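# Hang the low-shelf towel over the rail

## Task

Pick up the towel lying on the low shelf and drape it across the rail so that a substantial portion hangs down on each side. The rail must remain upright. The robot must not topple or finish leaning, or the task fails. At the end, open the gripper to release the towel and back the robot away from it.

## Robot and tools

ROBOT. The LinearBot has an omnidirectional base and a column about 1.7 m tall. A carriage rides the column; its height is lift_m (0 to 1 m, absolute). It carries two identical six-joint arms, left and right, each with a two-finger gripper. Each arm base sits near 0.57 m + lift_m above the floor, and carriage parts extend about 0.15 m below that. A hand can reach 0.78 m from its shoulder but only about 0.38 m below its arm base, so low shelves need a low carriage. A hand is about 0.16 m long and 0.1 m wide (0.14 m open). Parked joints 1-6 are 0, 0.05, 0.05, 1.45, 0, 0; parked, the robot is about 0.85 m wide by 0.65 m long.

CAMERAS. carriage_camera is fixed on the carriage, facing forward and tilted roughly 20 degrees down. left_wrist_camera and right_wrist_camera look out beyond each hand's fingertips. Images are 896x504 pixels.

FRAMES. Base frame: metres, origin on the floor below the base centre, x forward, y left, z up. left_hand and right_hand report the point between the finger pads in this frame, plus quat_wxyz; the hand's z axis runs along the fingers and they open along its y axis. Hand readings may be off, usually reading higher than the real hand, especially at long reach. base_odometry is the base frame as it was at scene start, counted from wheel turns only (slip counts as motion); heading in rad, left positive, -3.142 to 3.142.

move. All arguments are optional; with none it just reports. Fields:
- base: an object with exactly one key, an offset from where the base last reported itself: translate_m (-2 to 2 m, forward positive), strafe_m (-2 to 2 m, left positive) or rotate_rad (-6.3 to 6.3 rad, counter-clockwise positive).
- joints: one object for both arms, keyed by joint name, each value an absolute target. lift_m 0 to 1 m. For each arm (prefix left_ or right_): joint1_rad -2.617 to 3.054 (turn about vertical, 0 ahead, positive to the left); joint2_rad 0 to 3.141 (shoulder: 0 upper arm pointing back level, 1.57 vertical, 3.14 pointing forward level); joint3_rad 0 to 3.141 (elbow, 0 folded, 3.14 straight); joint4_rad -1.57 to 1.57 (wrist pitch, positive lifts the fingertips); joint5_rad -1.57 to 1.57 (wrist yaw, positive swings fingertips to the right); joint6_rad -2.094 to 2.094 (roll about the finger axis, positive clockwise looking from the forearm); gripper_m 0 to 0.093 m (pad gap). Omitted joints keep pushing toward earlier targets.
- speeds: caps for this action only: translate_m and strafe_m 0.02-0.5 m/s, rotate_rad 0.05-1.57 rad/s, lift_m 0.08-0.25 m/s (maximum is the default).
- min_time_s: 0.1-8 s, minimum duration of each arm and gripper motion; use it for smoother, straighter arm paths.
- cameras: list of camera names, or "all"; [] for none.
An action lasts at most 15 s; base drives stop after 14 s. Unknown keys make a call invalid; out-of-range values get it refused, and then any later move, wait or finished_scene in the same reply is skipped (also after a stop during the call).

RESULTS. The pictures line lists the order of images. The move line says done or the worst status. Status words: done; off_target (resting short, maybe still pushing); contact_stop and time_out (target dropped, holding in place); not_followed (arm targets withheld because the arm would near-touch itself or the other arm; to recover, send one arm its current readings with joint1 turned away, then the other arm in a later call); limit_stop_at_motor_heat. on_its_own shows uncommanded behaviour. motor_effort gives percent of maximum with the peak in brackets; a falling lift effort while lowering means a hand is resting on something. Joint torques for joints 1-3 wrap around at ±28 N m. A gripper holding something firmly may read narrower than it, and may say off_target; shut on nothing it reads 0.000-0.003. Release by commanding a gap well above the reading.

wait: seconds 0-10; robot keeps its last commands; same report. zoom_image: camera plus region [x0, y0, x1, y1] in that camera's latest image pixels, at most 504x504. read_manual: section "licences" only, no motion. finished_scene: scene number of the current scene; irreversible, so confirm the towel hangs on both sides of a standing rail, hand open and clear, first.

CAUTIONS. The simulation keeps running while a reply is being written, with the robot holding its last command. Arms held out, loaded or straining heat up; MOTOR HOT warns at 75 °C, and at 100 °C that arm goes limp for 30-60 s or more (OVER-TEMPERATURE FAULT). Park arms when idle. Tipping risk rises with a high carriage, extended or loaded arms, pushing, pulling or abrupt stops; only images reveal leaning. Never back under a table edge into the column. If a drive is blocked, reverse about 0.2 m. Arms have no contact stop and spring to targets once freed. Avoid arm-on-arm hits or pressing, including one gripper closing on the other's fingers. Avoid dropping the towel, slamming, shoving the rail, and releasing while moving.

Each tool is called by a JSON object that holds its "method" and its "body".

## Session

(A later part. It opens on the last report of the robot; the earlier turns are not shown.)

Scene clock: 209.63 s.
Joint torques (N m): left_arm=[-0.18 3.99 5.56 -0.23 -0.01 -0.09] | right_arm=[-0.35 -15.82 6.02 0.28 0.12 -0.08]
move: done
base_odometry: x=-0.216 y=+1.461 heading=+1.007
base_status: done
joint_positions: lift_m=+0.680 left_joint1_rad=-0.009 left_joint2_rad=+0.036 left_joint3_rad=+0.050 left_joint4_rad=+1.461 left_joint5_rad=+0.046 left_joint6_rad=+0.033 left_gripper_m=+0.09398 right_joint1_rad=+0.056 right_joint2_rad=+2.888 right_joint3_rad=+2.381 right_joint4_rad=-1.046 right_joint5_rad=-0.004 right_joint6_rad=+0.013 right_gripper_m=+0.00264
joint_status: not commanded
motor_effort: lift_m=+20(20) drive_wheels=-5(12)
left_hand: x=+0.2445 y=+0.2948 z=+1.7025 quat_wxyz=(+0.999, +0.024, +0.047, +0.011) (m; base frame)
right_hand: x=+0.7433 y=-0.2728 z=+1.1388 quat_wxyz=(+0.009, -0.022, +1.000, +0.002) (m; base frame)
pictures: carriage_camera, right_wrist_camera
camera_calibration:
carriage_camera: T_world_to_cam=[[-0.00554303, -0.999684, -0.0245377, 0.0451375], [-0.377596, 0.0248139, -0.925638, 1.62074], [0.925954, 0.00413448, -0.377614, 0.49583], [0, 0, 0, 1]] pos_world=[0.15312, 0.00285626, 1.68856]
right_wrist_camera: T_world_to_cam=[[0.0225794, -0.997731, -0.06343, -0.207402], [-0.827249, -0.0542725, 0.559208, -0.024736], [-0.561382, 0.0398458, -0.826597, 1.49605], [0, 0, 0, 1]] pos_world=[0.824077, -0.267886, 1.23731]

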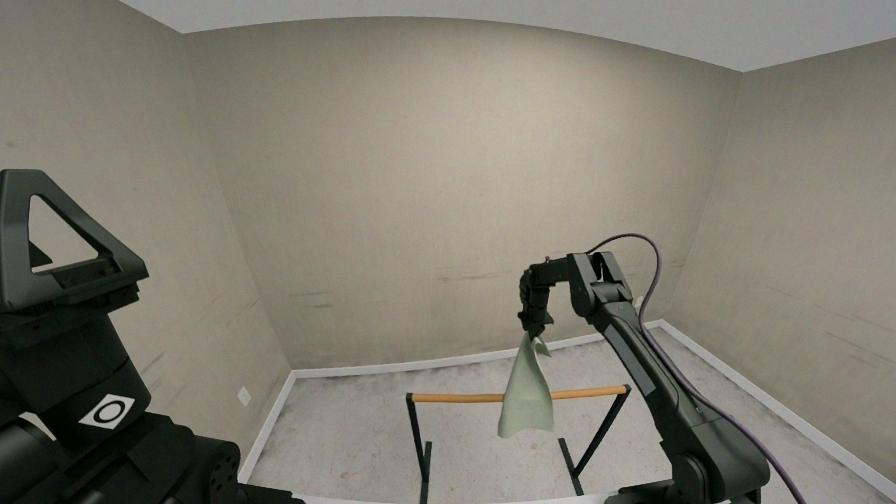

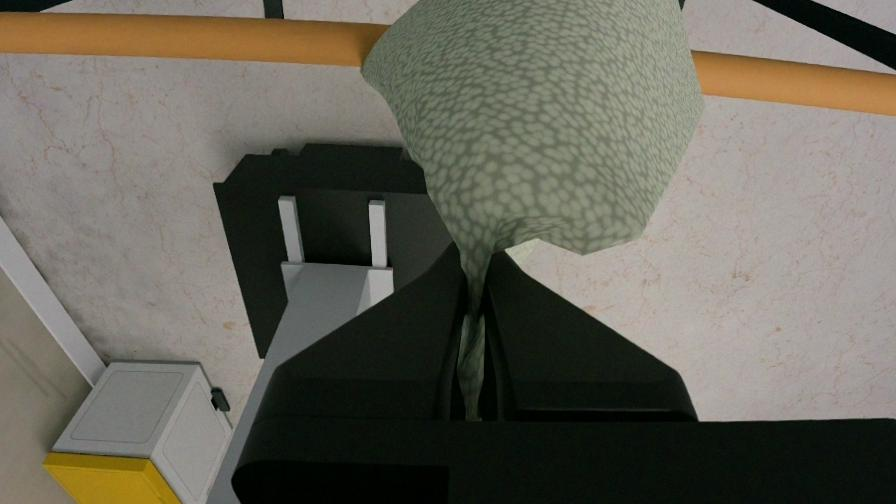

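{"method": "move", "body": {"joints": {"right_joint4_rad": -0.5}, "min_time_s": 2.0, "cameras": ["carriage_camera", "right_wrist_camera"]}}

Scene clock: 219.97 s.
Joint torques (N m): left_arm=[-0.24 3.81 5.74 -0.22 -0.01 -0.08] | right_arm=[-0.32 -16.85 7.1 1.45 0.11 -0.06]
move: done
base_odometry: x=-0.216 y=+1.461 heading=+1.007
base_status: not commanded
joint_positions: lift_m=+0.680 left_joint1_rad=-0.009 left_joint2_rad=+0.036 left_joint3_rad=+0.050 left_joint4_rad=+1.461 left_joint5_rad=+0.046 left_joint6_rad=+0.033 left_gripper_m=+0.09398 right_joint1_rad=+0.056 right_joint2_rad=+2.888 right_joint3_rad=+2.381 right_joint4_rad=-0.520 right_joint5_rad=-0.004 right_joint6_rad=+0.013 right_gripper_m=+0.00264
joint_status: all done
motor_effort: lift_m=+20(20) drive_wheels=-4(4)
left_hand: x=+0.2445 y=+0.2948 z=+1.7025 quat_wxyz=(+0.999, +0.024, +0.047, +0.011) (m; base frame)
right_hand: x=+0.8660 y=-0.2659 z=+1.1743 quat_wxyz=(+0.269, -0.022, +0.963, +0.011) (m; base frame)
pictures: carriage_camera, right_wrist_camera
camera_calibration:
carriage_camera: T_world_to_cam=[[-0.00554303, -0.999684, -0.0245377, 0.0451375], [-0.377596, 0.0248139, -0.925638, 1.62074], [0.925954, 0.00413448, -0.377614, 0.49583], [0, 0, 0, 1]] pos_world=[0.15312, 0.00285626, 1.68856]
right_wrist_camera: T_world_to_cam=[[0.0589363, -0.99568, -0.0717468, -0.222145], [-0.995712, -0.0637677, 0.067023, 0.778653], [-0.0713086, 0.067489, -0.995168, 1.37495], [0, 0, 0, 1]] pos_world=[0.886452, -0.264327, 1.30019]

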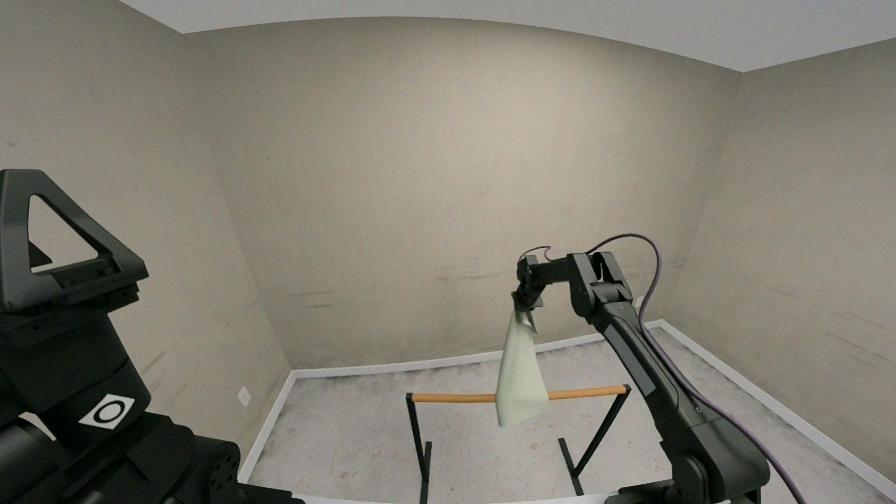

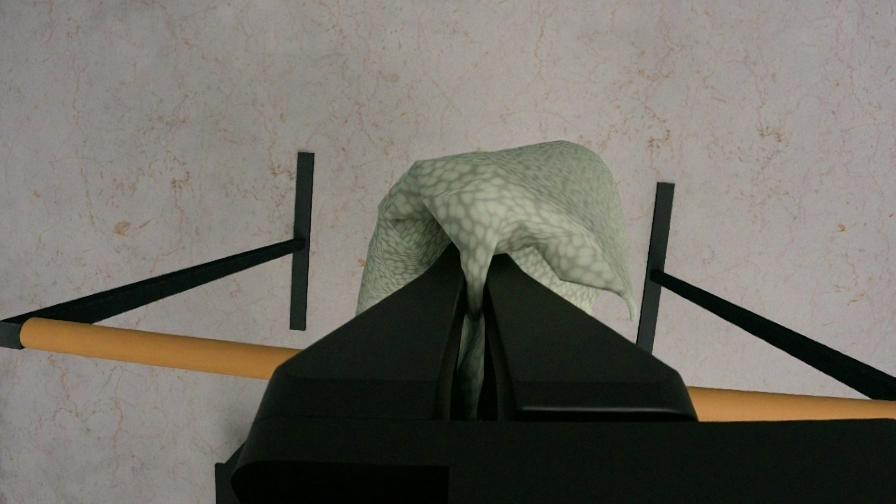

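{"method": "zoom_image", "body": {"camera": "carriage_camera", "region": [450, 270, 600, 450]}}

Scaled by 2.800 from the camera's 896x504 image, which has a finer 1280x720 frame.

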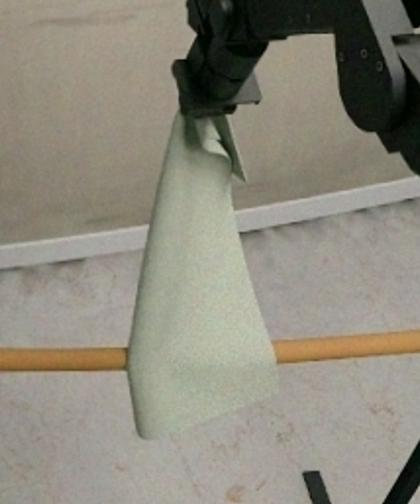

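{"method": "move", "body": {"joints": {"right_joint4_rad": -1.05}, "min_time_s": 1.5, "cameras": []}}

{"method": "move", "body": {"base": {"translate_m": -0.16}, "speeds": {"translate_m": 0.15}, "cameras": []}}

{"method": "move", "body": {"joints": {"lift_m": 0.57}, "cameras": ["carriage_camera", "right_wrist_camera"]}}

Scene clock: 236.83 s.
Joint torques (N m): left_arm=[-0.25 3.88 5.65 -0.22 0 -0.09] | right_arm=[-0.28 -15.9 6.15 0.17 0.12 -0.07]
move: done
base_odometry: x=-0.216 y=+1.461 heading=+1.007
base_status: not commanded
joint_positions: lift_m=+0.680 left_joint1_rad=-0.009 left_joint2_rad=+0.036 left_joint3_rad=+0.050 left_joint4_rad=+1.461 left_joint5_rad=+0.046 left_joint6_rad=+0.033 left_gripper_m=+0.09398 right_joint1_rad=+0.056 right_joint2_rad=+2.888 right_joint3_rad=+2.381 right_joint4_rad=-1.035 right_joint5_rad=-0.004 right_joint6_rad=+0.013 right_gripper_m=+0.00264
joint_status: all done
motor_effort: lift_m=+20(20) drive_wheels=-4(4)
left_hand: x=+0.2445 y=+0.2948 z=+1.7025 quat_wxyz=(+0.999, +0.024, +0.047, +0.011) (m; base frame)
right_hand: x=+0.7461 y=-0.2726 z=+1.1388 quat_wxyz=(+0.015, -0.022, +1.000, +0.002) (m; base frame)
pictures: none
No camera images: "cameras" was empty.

Scene clock: 238.90 s.
Joint torques (N m): left_arm=[-0.2 3.82 5.68 -0.2 0.01 -0.1] | right_arm=[-0.34 -16.01 6.11 0.23 0.13 -0.07]
move: done
base_odometry: x=-0.302 y=+1.326 heading=+1.007
base_status: done
joint_positions: lift_m=+0.680 left_joint1_rad=-0.009 left_joint2_rad=+0.036 left_joint3_rad=+0.050 left_joint4_rad=+1.460 left_joint5_rad=+0.046 left_joint6_rad=+0.033 left_gripper_m=+0.09398 right_joint1_rad=+0.056 right_joint2_rad=+2.888 right_joint3_rad=+2.381 right_joint4_rad=-1.041 right_joint5_rad=-0.004 right_joint6_rad=+0.013 right_gripper_m=+0.00264
joint_status: not commanded
motor_effort: lift_m=+20(20) drive_wheels=-2(11)
left_hand: x=+0.2446 y=+0.2948 z=+1.7025 quat_wxyz=(+0.999, +0.024, +0.048, +0.011) (m; base frame)
right_hand: x=+0.7446 y=-0.2727 z=+1.1388 quat_wxyz=(+0.012, -0.022, +1.000, +0.002) (m; base frame)
pictures: none
No camera images: "cameras" was empty.

Scene clock: 239.87 s.
Joint torques (N m): left_arm=[-0.23 3.88 5.65 -0.22 0 -0.1] | right_arm=[-0.29 -16.08 6.28 0.28 0.11 -0.06]
move: done
base_odometry: x=-0.302 y=+1.326 heading=+1.007
base_status: not commanded
joint_positions: lift_m=+0.570 left_joint1_rad=-0.009 left_joint2_rad=+0.036 left_joint3_rad=+0.050 left_joint4_rad=+1.460 left_joint5_rad=+0.046 left_joint6_rad=+0.033 left_gripper_m=+0.09398 right_joint1_rad=+0.056 right_joint2_rad=+2.890 right_joint3_rad=+2.380 right_joint4_rad=-1.044 right_joint5_rad=-0.004 right_joint6_rad=+0.013 right_gripper_m=+0.00264
joint_status: all done
motor_effort: lift_m=+20(20) drive_wheels=-2(2)
left_hand: x=+0.2446 y=+0.2948 z=+1.5925 quat_wxyz=(+0.999, +0.024, +0.048, +0.011) (m; base frame)
right_hand: x=+0.7430 y=-0.2728 z=+1.0275 quat_wxyz=(+0.008, -0.022, +1.000, +0.002) (m; base frame)
pictures: carriage_camera, right_wrist_camera
camera_calibration:
carriage_camera: T_world_to_cam=[[-0.00554303, -0.999684, -0.0245377, 0.0424359], [-0.377596, 0.0248139, -0.925638, 1.51883], [0.925954, 0.00413448, -0.377614, 0.454255], [0, 0, 0, 1]] pos_world=[0.15312, 0.00285626, 1.57846]
right_wrist_camera: T_world_to_cam=[[0.0225308, -0.997731, -0.0634476, -0.214398], [-0.826799, -0.0542742, 0.559873, 0.0362215], [-0.562046, 0.039844, -0.826146, 1.40397], [0, 0, 0, 1]] pos_world=[0.823877, -0.267886, 1.12601]

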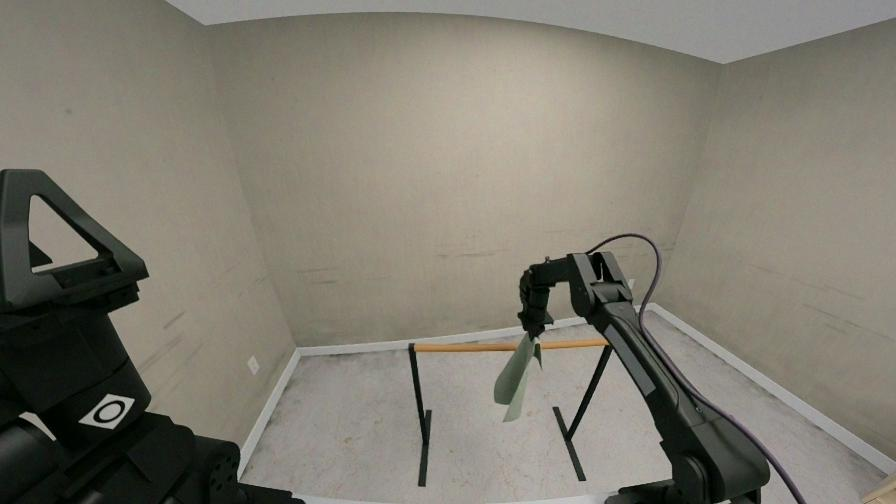

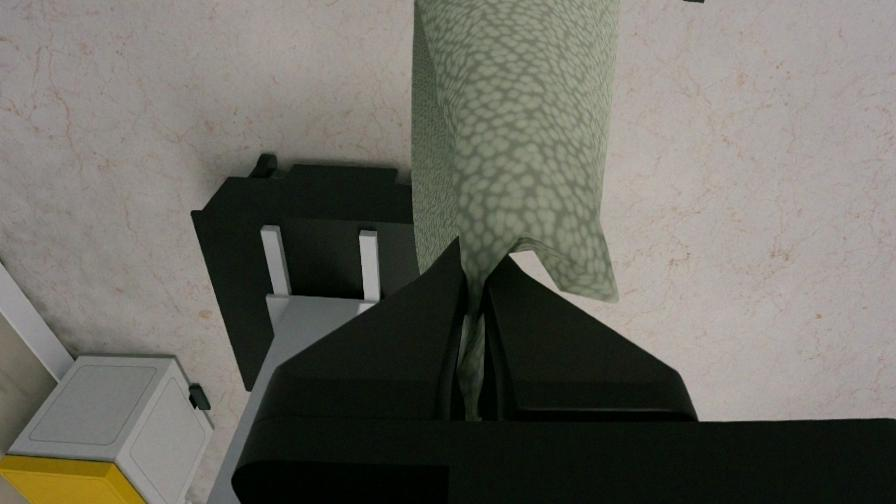

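{"method": "move", "body": {"base": {"translate_m": 0.165}, "speeds": {"translate_m": 0.12}, "cameras": []}}

{"method": "move", "body": {"joints": {"right_joint4_rad": -0.5}, "min_time_s": 2.0, "cameras": ["carriage_camera", "right_wrist_camera"]}}

{"method": "zoom_image", "body": {"camera": "carriage_camera", "region": [450, 270, 600, 450]}}

Scene clock: 251.10 s.
Joint torques (N m): left_arm=[-0.23 3.9 5.64 -0.22 0 -0.09] | right_arm=[-0.32 -16.05 6.27 0.26 0.12 -0.07]
move: done
base_odometry: x=-0.214 y=+1.466 heading=+1.008
base_status: done
joint_positions: lift_m=+0.570 left_joint1_rad=-0.009 left_joint2_rad=+0.036 left_joint3_rad=+0.050 left_joint4_rad=+1.460 left_joint5_rad=+0.046 left_joint6_rad=+0.033 left_gripper_m=+0.09398 right_joint1_rad=+0.056 right_joint2_rad=+2.890 right_joint3_rad=+2.380 right_joint4_rad=-1.044 right_joint5_rad=-0.004 right_joint6_rad=+0.013 right_gripper_m=+0.00264
joint_status: not commanded
motor_effort: lift_m=+20(20) drive_wheels=+6(12)
left_hand: x=+0.2446 y=+0.2948 z=+1.5925 quat_wxyz=(+0.999, +0.024, +0.048, +0.011) (m; base frame)
right_hand: x=+0.7429 y=-0.2728 z=+1.0275 quat_wxyz=(+0.008, -0.022, +1.000, +0.002) (m; base frame)
pictures: none
No camera images: "cameras" was empty.

Scene clock: 253.40 s.
Joint torques (N m): left_arm=[-0.23 3.88 5.61 -0.2 -0.01 -0.09] | right_arm=[-0.28 -16.94 7.13 1.49 0.11 -0.08]
move: done
base_odometry: x=-0.214 y=+1.466 heading=+1.008
base_status: not commanded
joint_positions: lift_m=+0.570 left_joint1_rad=-0.009 left_joint2_rad=+0.036 left_joint3_rad=+0.050 left_joint4_rad=+1.460 left_joint5_rad=+0.046 left_joint6_rad=+0.033 left_gripper_m=+0.09398 right_joint1_rad=+0.056 right_joint2_rad=+2.890 right_joint3_rad=+2.380 right_joint4_rad=-0.522 right_joint5_rad=-0.004 right_joint6_rad=+0.013 right_gripper_m=+0.00264
joint_status: all done
motor_effort: lift_m=+20(20) drive_wheels=+6(6)
left_hand: x=+0.2446 y=+0.2948 z=+1.5925 quat_wxyz=(+0.999, +0.024, +0.048, +0.011) (m; base frame)
right_hand: x=+0.8647 y=-0.2659 z=+1.0623 quat_wxyz=(+0.266, -0.022, +0.964, +0.011) (m; base frame)
pictures: carriage_camera, right_wrist_camera
camera_calibration:
carriage_camera: T_world_to_cam=[[-0.00554303, -0.999684, -0.0245377, 0.0424359], [-0.377596, 0.0248139, -0.925638, 1.51883], [0.925954, 0.00413448, -0.377614, 0.454255], [0, 0, 0, 1]] pos_world=[0.15312, 0.00285626, 1.57846]
right_wrist_camera: T_world_to_cam=[[0.0585559, -0.995707, -0.0716831, -0.2299], [-0.99531, -0.0637696, 0.0727452, 0.778432], [-0.0770041, 0.0670872, -0.994771, 1.26779], [0, 0, 0, 1]] pos_world=[0.885868, -0.264325, 1.18805]

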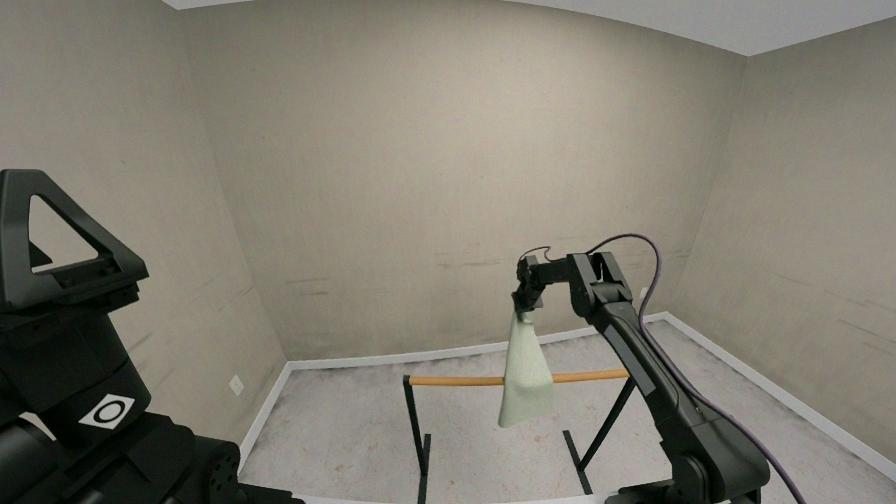

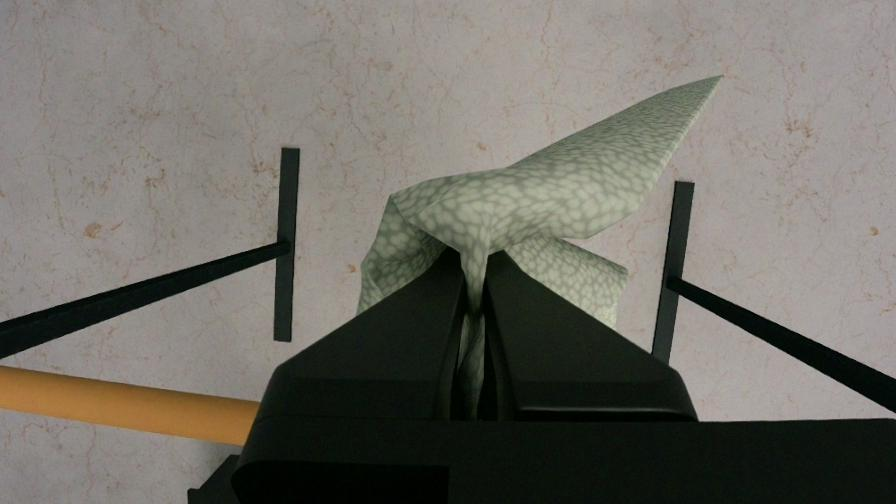

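Scaled by 2.800 from the camera's 896x504 image, which has a finer 1280x720 frame.

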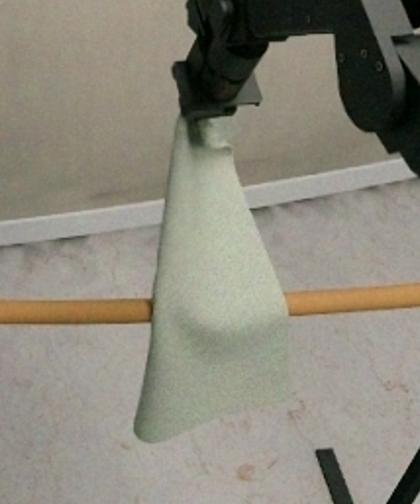

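{"method": "move", "body": {"joints": {"lift_m": 0.34}, "speeds": {"lift_m": 0.12}, "cameras": ["carriage_camera", "right_wrist_camera"]}}

{"method": "zoom_image", "body": {"camera": "carriage_camera", "region": [440, 240, 620, 456]}}

Scene clock: 265.63 s.
Joint torques (N m): left_arm=[-0.18 4.03 5.68 -0.2 0.03 -0.08] | right_arm=[-0.35 -16.98 7.08 1.41 0.12 -0.07]
move: done
base_odometry: x=-0.214 y=+1.466 heading=+1.008
base_status: not commanded
joint_positions: lift_m=+0.340 left_joint1_rad=-0.009 left_joint2_rad=+0.036 left_joint3_rad=+0.050 left_joint4_rad=+1.460 left_joint5_rad=+0.046 left_joint6_rad=+0.033 left_gripper_m=+0.09398 right_joint1_rad=+0.056 right_joint2_rad=+2.891 right_joint3_rad=+2.380 right_joint4_rad=-0.505 right_joint5_rad=-0.004 right_joint6_rad=+0.013 right_gripper_m=+0.00264
joint_status: all done
motor_effort: lift_m=+20(20) drive_wheels=+6(6)
left_hand: x=+0.2446 y=+0.2948 z=+1.3625 quat_wxyz=(+0.999, +0.024, +0.048, +0.011) (m; base frame)
right_hand: x=+0.8682 y=-0.2658 z=+0.8342 quat_wxyz=(+0.274, -0.022, +0.962, +0.011) (m; base frame)
pictures: carriage_camera, right_wrist_camera
camera_calibration:
carriage_camera: T_world_to_cam=[[-0.00554303, -0.999684, -0.0245377, 0.0367947], [-0.377596, 0.0248139, -0.925638, 1.30603], [0.925954, 0.00413448, -0.377614, 0.367441], [0, 0, 0, 1]] pos_world=[0.15312, 0.00285626, 1.34856]
right_wrist_camera: T_world_to_cam=[[0.0597602, -0.995634, -0.0717092, -0.247329], [-0.996371, -0.0638577, 0.056276, 0.813077], [-0.0606095, 0.0680859, -0.995837, 1.02812], [0, 0, 0, 1]] pos_world=[0.88722, -0.264328, 0.960343]

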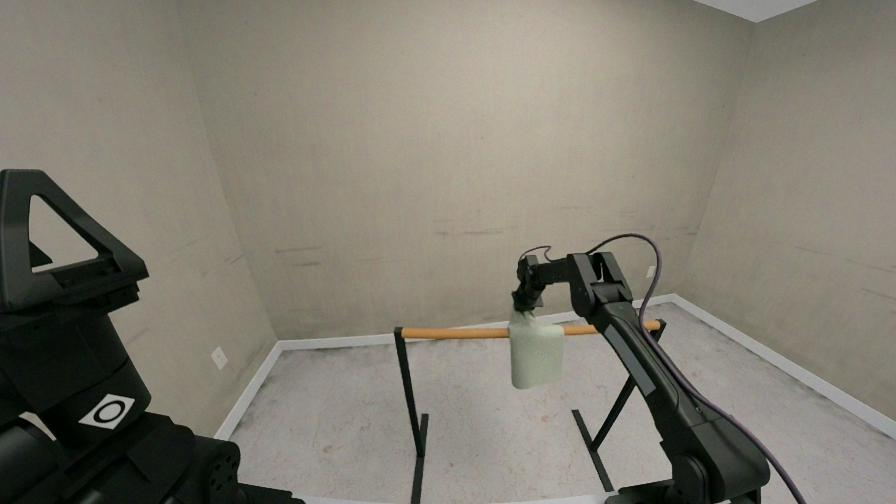

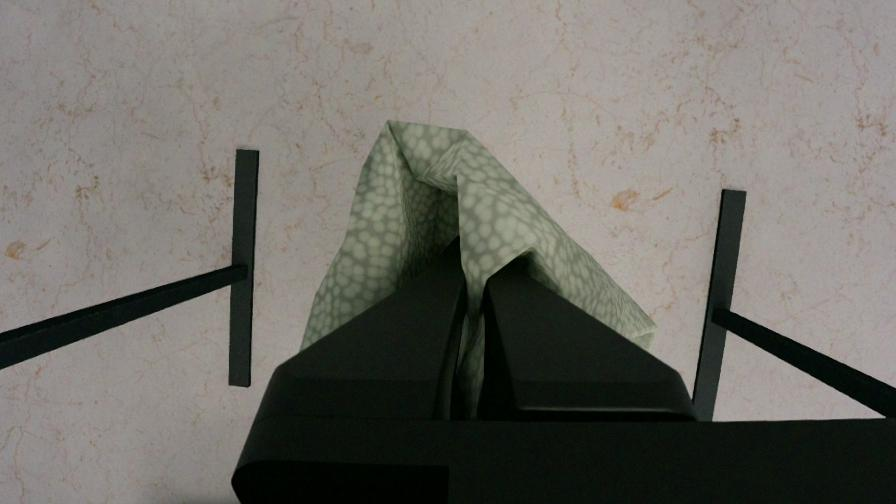

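Scaled by 2.333 from the camera's 896x504 image, which has a finer 1280x720 frame.

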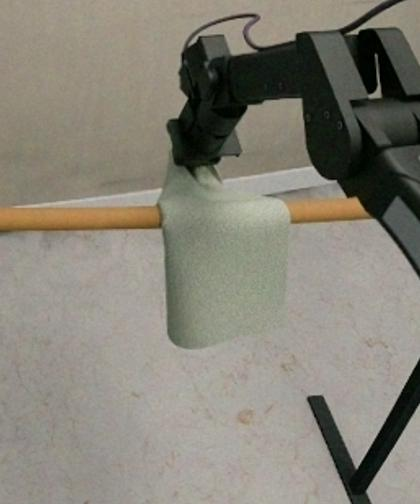

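{"method": "move", "body": {"joints": {"right_gripper_m": 0.06}, "min_time_s": 2.0, "cameras": ["carriage_camera", "right_wrist_camera"]}}

{"method": "zoom_image", "body": {"camera": "carriage_camera", "region": [440, 240, 620, 456]}}

Scene clock: 274.43 s.
Joint torques (N m): left_arm=[-0.25 3.89 5.71 -0.2 0.01 -0.08] | right_arm=[-0.29 -17.09 7.19 1.4 0.12 -0.06]
move: done
base_odometry: x=-0.214 y=+1.466 heading=+1.008
base_status: not commanded
joint_positions: lift_m=+0.340 left_joint1_rad=-0.009 left_joint2_rad=+0.036 left_joint3_rad=+0.050 left_joint4_rad=+1.460 left_joint5_rad=+0.046 left_joint6_rad=+0.033 left_gripper_m=+0.09398 right_joint1_rad=+0.056 right_joint2_rad=+2.891 right_joint3_rad=+2.380 right_joint4_rad=-0.505 right_joint5_rad=-0.004 right_joint6_rad=+0.013 right_gripper_m=+0.05989
joint_status: all done
motor_effort: lift_m=+20(20) drive_wheels=+6(6)
left_hand: x=+0.2446 y=+0.2948 z=+1.3625 quat_wxyz=(+0.999, +0.024, +0.048, +0.011) (m; base frame)
right_hand: x=+0.8682 y=-0.2658 z=+0.8342 quat_wxyz=(+0.274, -0.022, +0.962, +0.011) (m; base frame)
pictures: carriage_camera, right_wrist_camera
camera_calibration:
carriage_camera: T_world_to_cam=[[-0.00554303, -0.999684, -0.0245377, 0.0367947], [-0.377596, 0.0248139, -0.925638, 1.30603], [0.925954, 0.00413448, -0.377614, 0.367441], [0, 0, 0, 1]] pos_world=[0.15312, 0.00285626, 1.34856]
right_wrist_camera: T_world_to_cam=[[0.0597602, -0.995634, -0.0717092, -0.247329], [-0.996371, -0.0638577, 0.056276, 0.813077], [-0.0606095, 0.0680859, -0.995837, 1.02812], [0, 0, 0, 1]] pos_world=[0.88722, -0.264328, 0.960343]

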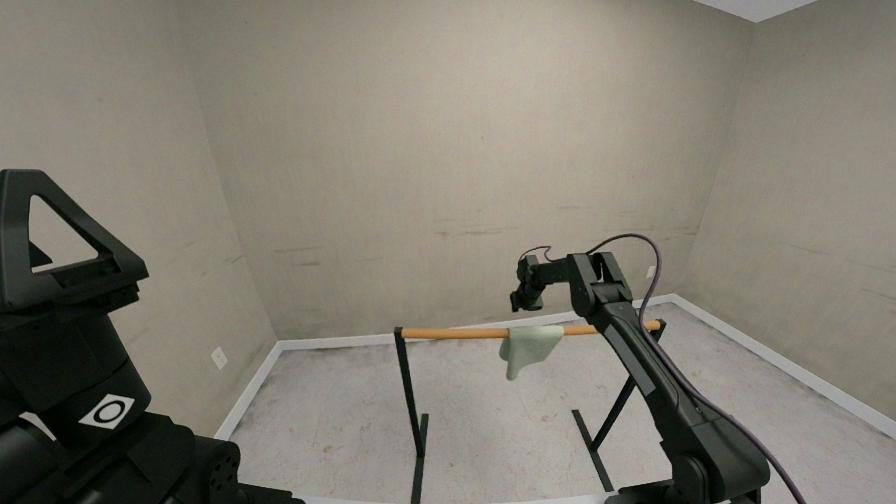

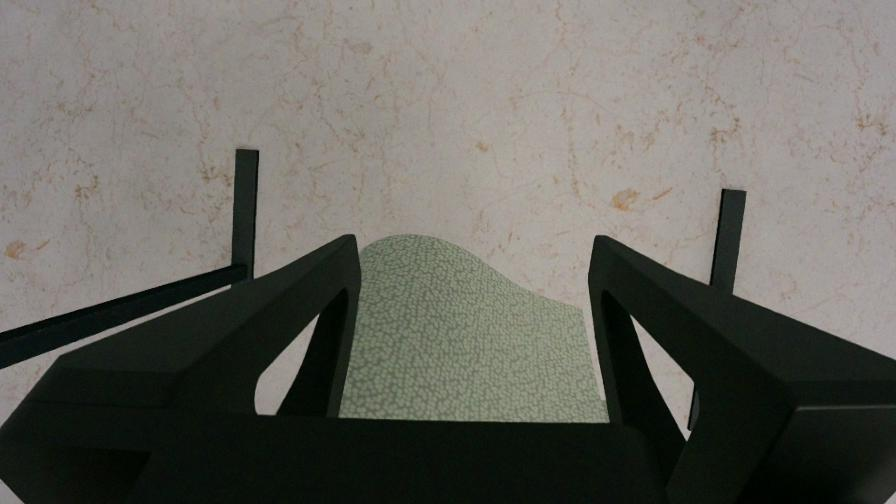

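Scaled by 2.333 from the camera's 896x504 image, which has a finer 1280x720 frame.

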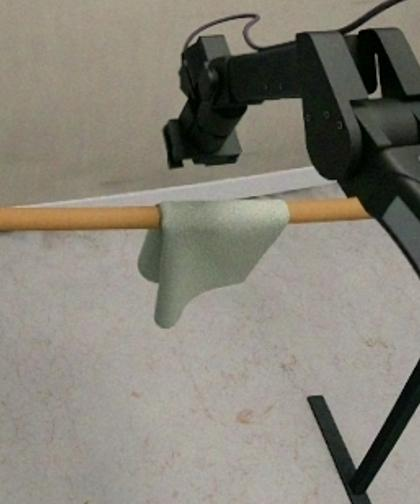

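{"method": "move", "body": {"joints": {"lift_m": 0.6}, "speeds": {"lift_m": 0.12}, "cameras": ["carriage_camera", "right_wrist_camera"]}}

{"method": "zoom_image", "body": {"camera": "carriage_camera", "region": [440, 270, 640, 486]}}

Scene clock: 280.87 s.
Joint torques (N m): left_arm=[-0.24 3.86 5.6 -0.19 -0.01 -0.08] | right_arm=[-0.34 -17.14 7.17 1.28 0.11 -0.06]
move: done
MOTOR HOT: joint 2 (shoulder) of the right arm reports 75 °C; the controller stops that arm at 100 °C. To cool a motor, set the load down, stop pushing, or move to a pose that needs little force.
base_odometry: x=-0.214 y=+1.466 heading=+1.008
base_status: not commanded
joint_positions: lift_m=+0.600 left_joint1_rad=-0.009 left_joint2_rad=+0.036 left_joint3_rad=+0.050 left_joint4_rad=+1.460 left_joint5_rad=+0.046 left_joint6_rad=+0.033 left_gripper_m=+0.09398 right_joint1_rad=+0.056 right_joint2_rad=+2.892 right_joint3_rad=+2.380 right_joint4_rad=-0.497 right_joint5_rad=-0.004 right_joint6_rad=+0.013 right_gripper_m=+0.05989
joint_status: all done
motor_effort: lift_m=+24(30) drive_wheels=+6(6)
left_hand: x=+0.2446 y=+0.2948 z=+1.6219 quat_wxyz=(+0.999, +0.024, +0.048, +0.011) (m; base frame)
right_hand: x=+0.8696 y=-0.2657 z=+1.0938 quat_wxyz=(+0.277, -0.022, +0.961, +0.011) (m; base frame)
pictures: carriage_camera, right_wrist_camera
camera_calibration:
carriage_camera: T_world_to_cam=[[-0.00554303, -0.999684, -0.0245377, 0.0431598], [-0.377596, 0.0248139, -0.925638, 1.54614], [0.925954, 0.00413448, -0.377614, 0.465394], [0, 0, 0, 1]] pos_world=[0.15312, 0.00285626, 1.60796]
right_wrist_camera: T_world_to_cam=[[0.0602247, -0.995606, -0.0716986, -0.229058], [-0.996733, -0.0638541, 0.0494521, 0.807692], [-0.0538131, 0.0684862, -0.9962, 1.28131], [0, 0, 0, 1]] pos_world=[0.8878, -0.264229, 1.22008]

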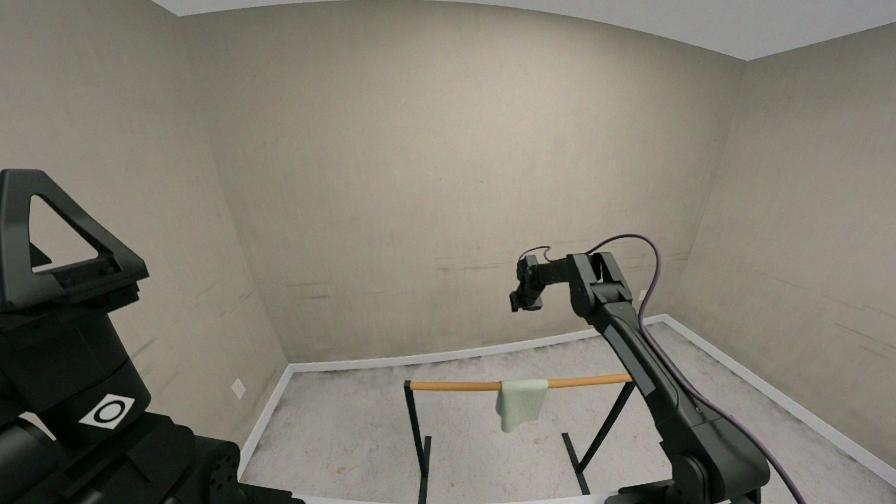

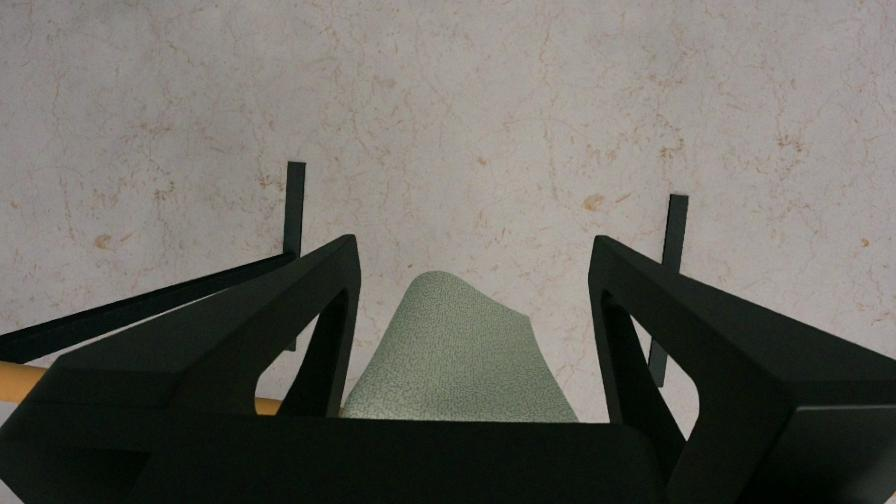

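Scaled by 2.333 from the camera's 896x504 image, which has a finer 1280x720 frame.

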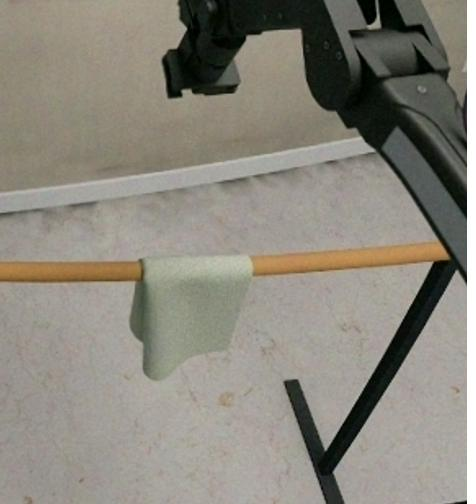

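Clear of the towel. Back away and park the arm.

{"method": "move", "body": {"base": {"translate_m": -0.6}, "speeds": {"translate_m": 0.3}, "cameras": []}}

{"method": "move", "body": {"joints": {"lift_m": 0.3, "right_joint1_rad": 0, "right_joint2_rad": 0.05, "right_joint3_rad": 0.05, "right_joint4_rad": 1.45}, "min_time_s": 2.5, "cameras": ["carriage_camera"]}}

{"method": "zoom_image", "body": {"camera": "carriage_camera", "region": [380, 180, 660, 380]}}

Scene clock: 287.50 s.
Joint torques (N m): left_arm=[-0.25 3.79 5.67 -0.19 -0.01 -0.1] | right_arm=[-0.32 -17.44 7.24 1.31 0.13 -0.07]
move: done
MOTOR HOT: still on. Joint 2 (shoulder) of the right arm reports 78 °C.
base_odometry: x=-0.534 y=+0.958 heading=+1.008
base_status: done
joint_positions: lift_m=+0.600 left_joint1_rad=-0.009 left_joint2_rad=+0.036 left_joint3_rad=+0.050 left_joint4_rad=+1.459 left_joint5_rad=+0.046 left_joint6_rad=+0.033 left_gripper_m=+0.09398 right_joint1_rad=+0.056 right_joint2_rad=+2.892 right_joint3_rad=+2.380 right_joint4_rad=-0.496 right_joint5_rad=-0.004 right_joint6_rad=+0.013 right_gripper_m=+0.05989
joint_status: not commanded
motor_effort: lift_m=+24(25) drive_wheels=-4(14)
left_hand: x=+0.2449 y=+0.2948 z=+1.6219 quat_wxyz=(+0.998, +0.024, +0.048, +0.011) (m; base frame)
right_hand: x=+0.8698 y=-0.2657 z=+1.0940 quat_wxyz=(+0.278, -0.022, +0.960, +0.011) (m; base frame)
pictures: none
No camera images: "cameras" was empty.

Scene clock: 290.37 s.
Joint torques (N m): left_arm=[-0.28 3.85 5.65 -0.2 0 -0.09] | right_arm=[-0.91 2.76 4.92 0.08 0.13 -0.08]
move: done
MOTOR HOT: still on. Joint 2 (shoulder) of the right arm reports 76 °C.
base_odometry: x=-0.534 y=+0.958 heading=+1.008
base_status: not commanded
joint_positions: lift_m=+0.300 left_joint1_rad=-0.009 left_joint2_rad=+0.036 left_joint3_rad=+0.050 left_joint4_rad=+1.459 left_joint5_rad=+0.046 left_joint6_rad=+0.033 left_gripper_m=+0.09398 right_joint1_rad=+0.007 right_joint2_rad=+0.062 right_joint3_rad=+0.061 right_joint4_rad=+1.433 right_joint5_rad=-0.004 right_joint6_rad=+0.013 right_gripper_m=+0.05989
joint_status: all done
motor_effort: lift_m=+19(20) drive_wheels=-3(4)
left_hand: x=+0.2449 y=+0.2948 z=+1.3225 quat_wxyz=(+0.998, +0.024, +0.048, +0.011) (m; base frame)
right_hand: x=+0.2563 y=-0.3020 z=+1.3247 quat_wxyz=(+0.998, -0.002, +0.069, +0.010) (m; base frame)
pictures: carriage_camera
camera_calibration:
carriage_camera: T_world_to_cam=[[-0.00554303, -0.999684, -0.0245377, 0.0358132], [-0.377596, 0.0248139, -0.925638, 1.269], [0.925954, 0.00413448, -0.377614, 0.352337], [0, 0, 0, 1]] pos_world=[0.15312, 0.00285626, 1.30856]

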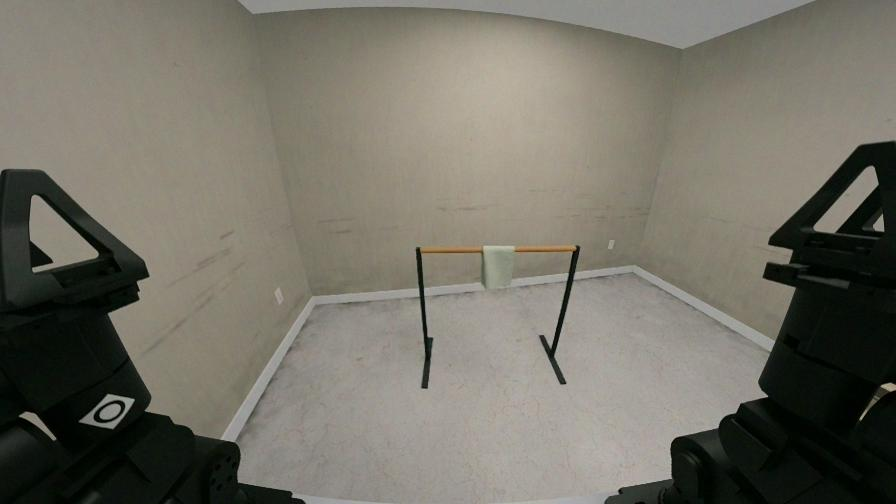

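Scaled by 1.800 from the camera's 896x504 image, which has a finer 1280x720 frame.

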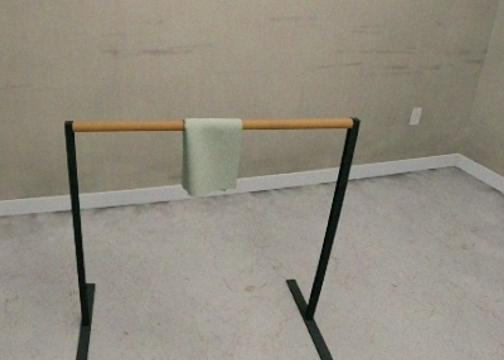

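{"method": "finished_scene", "body": {"scene": 1}}

The scene is finished: the task was done.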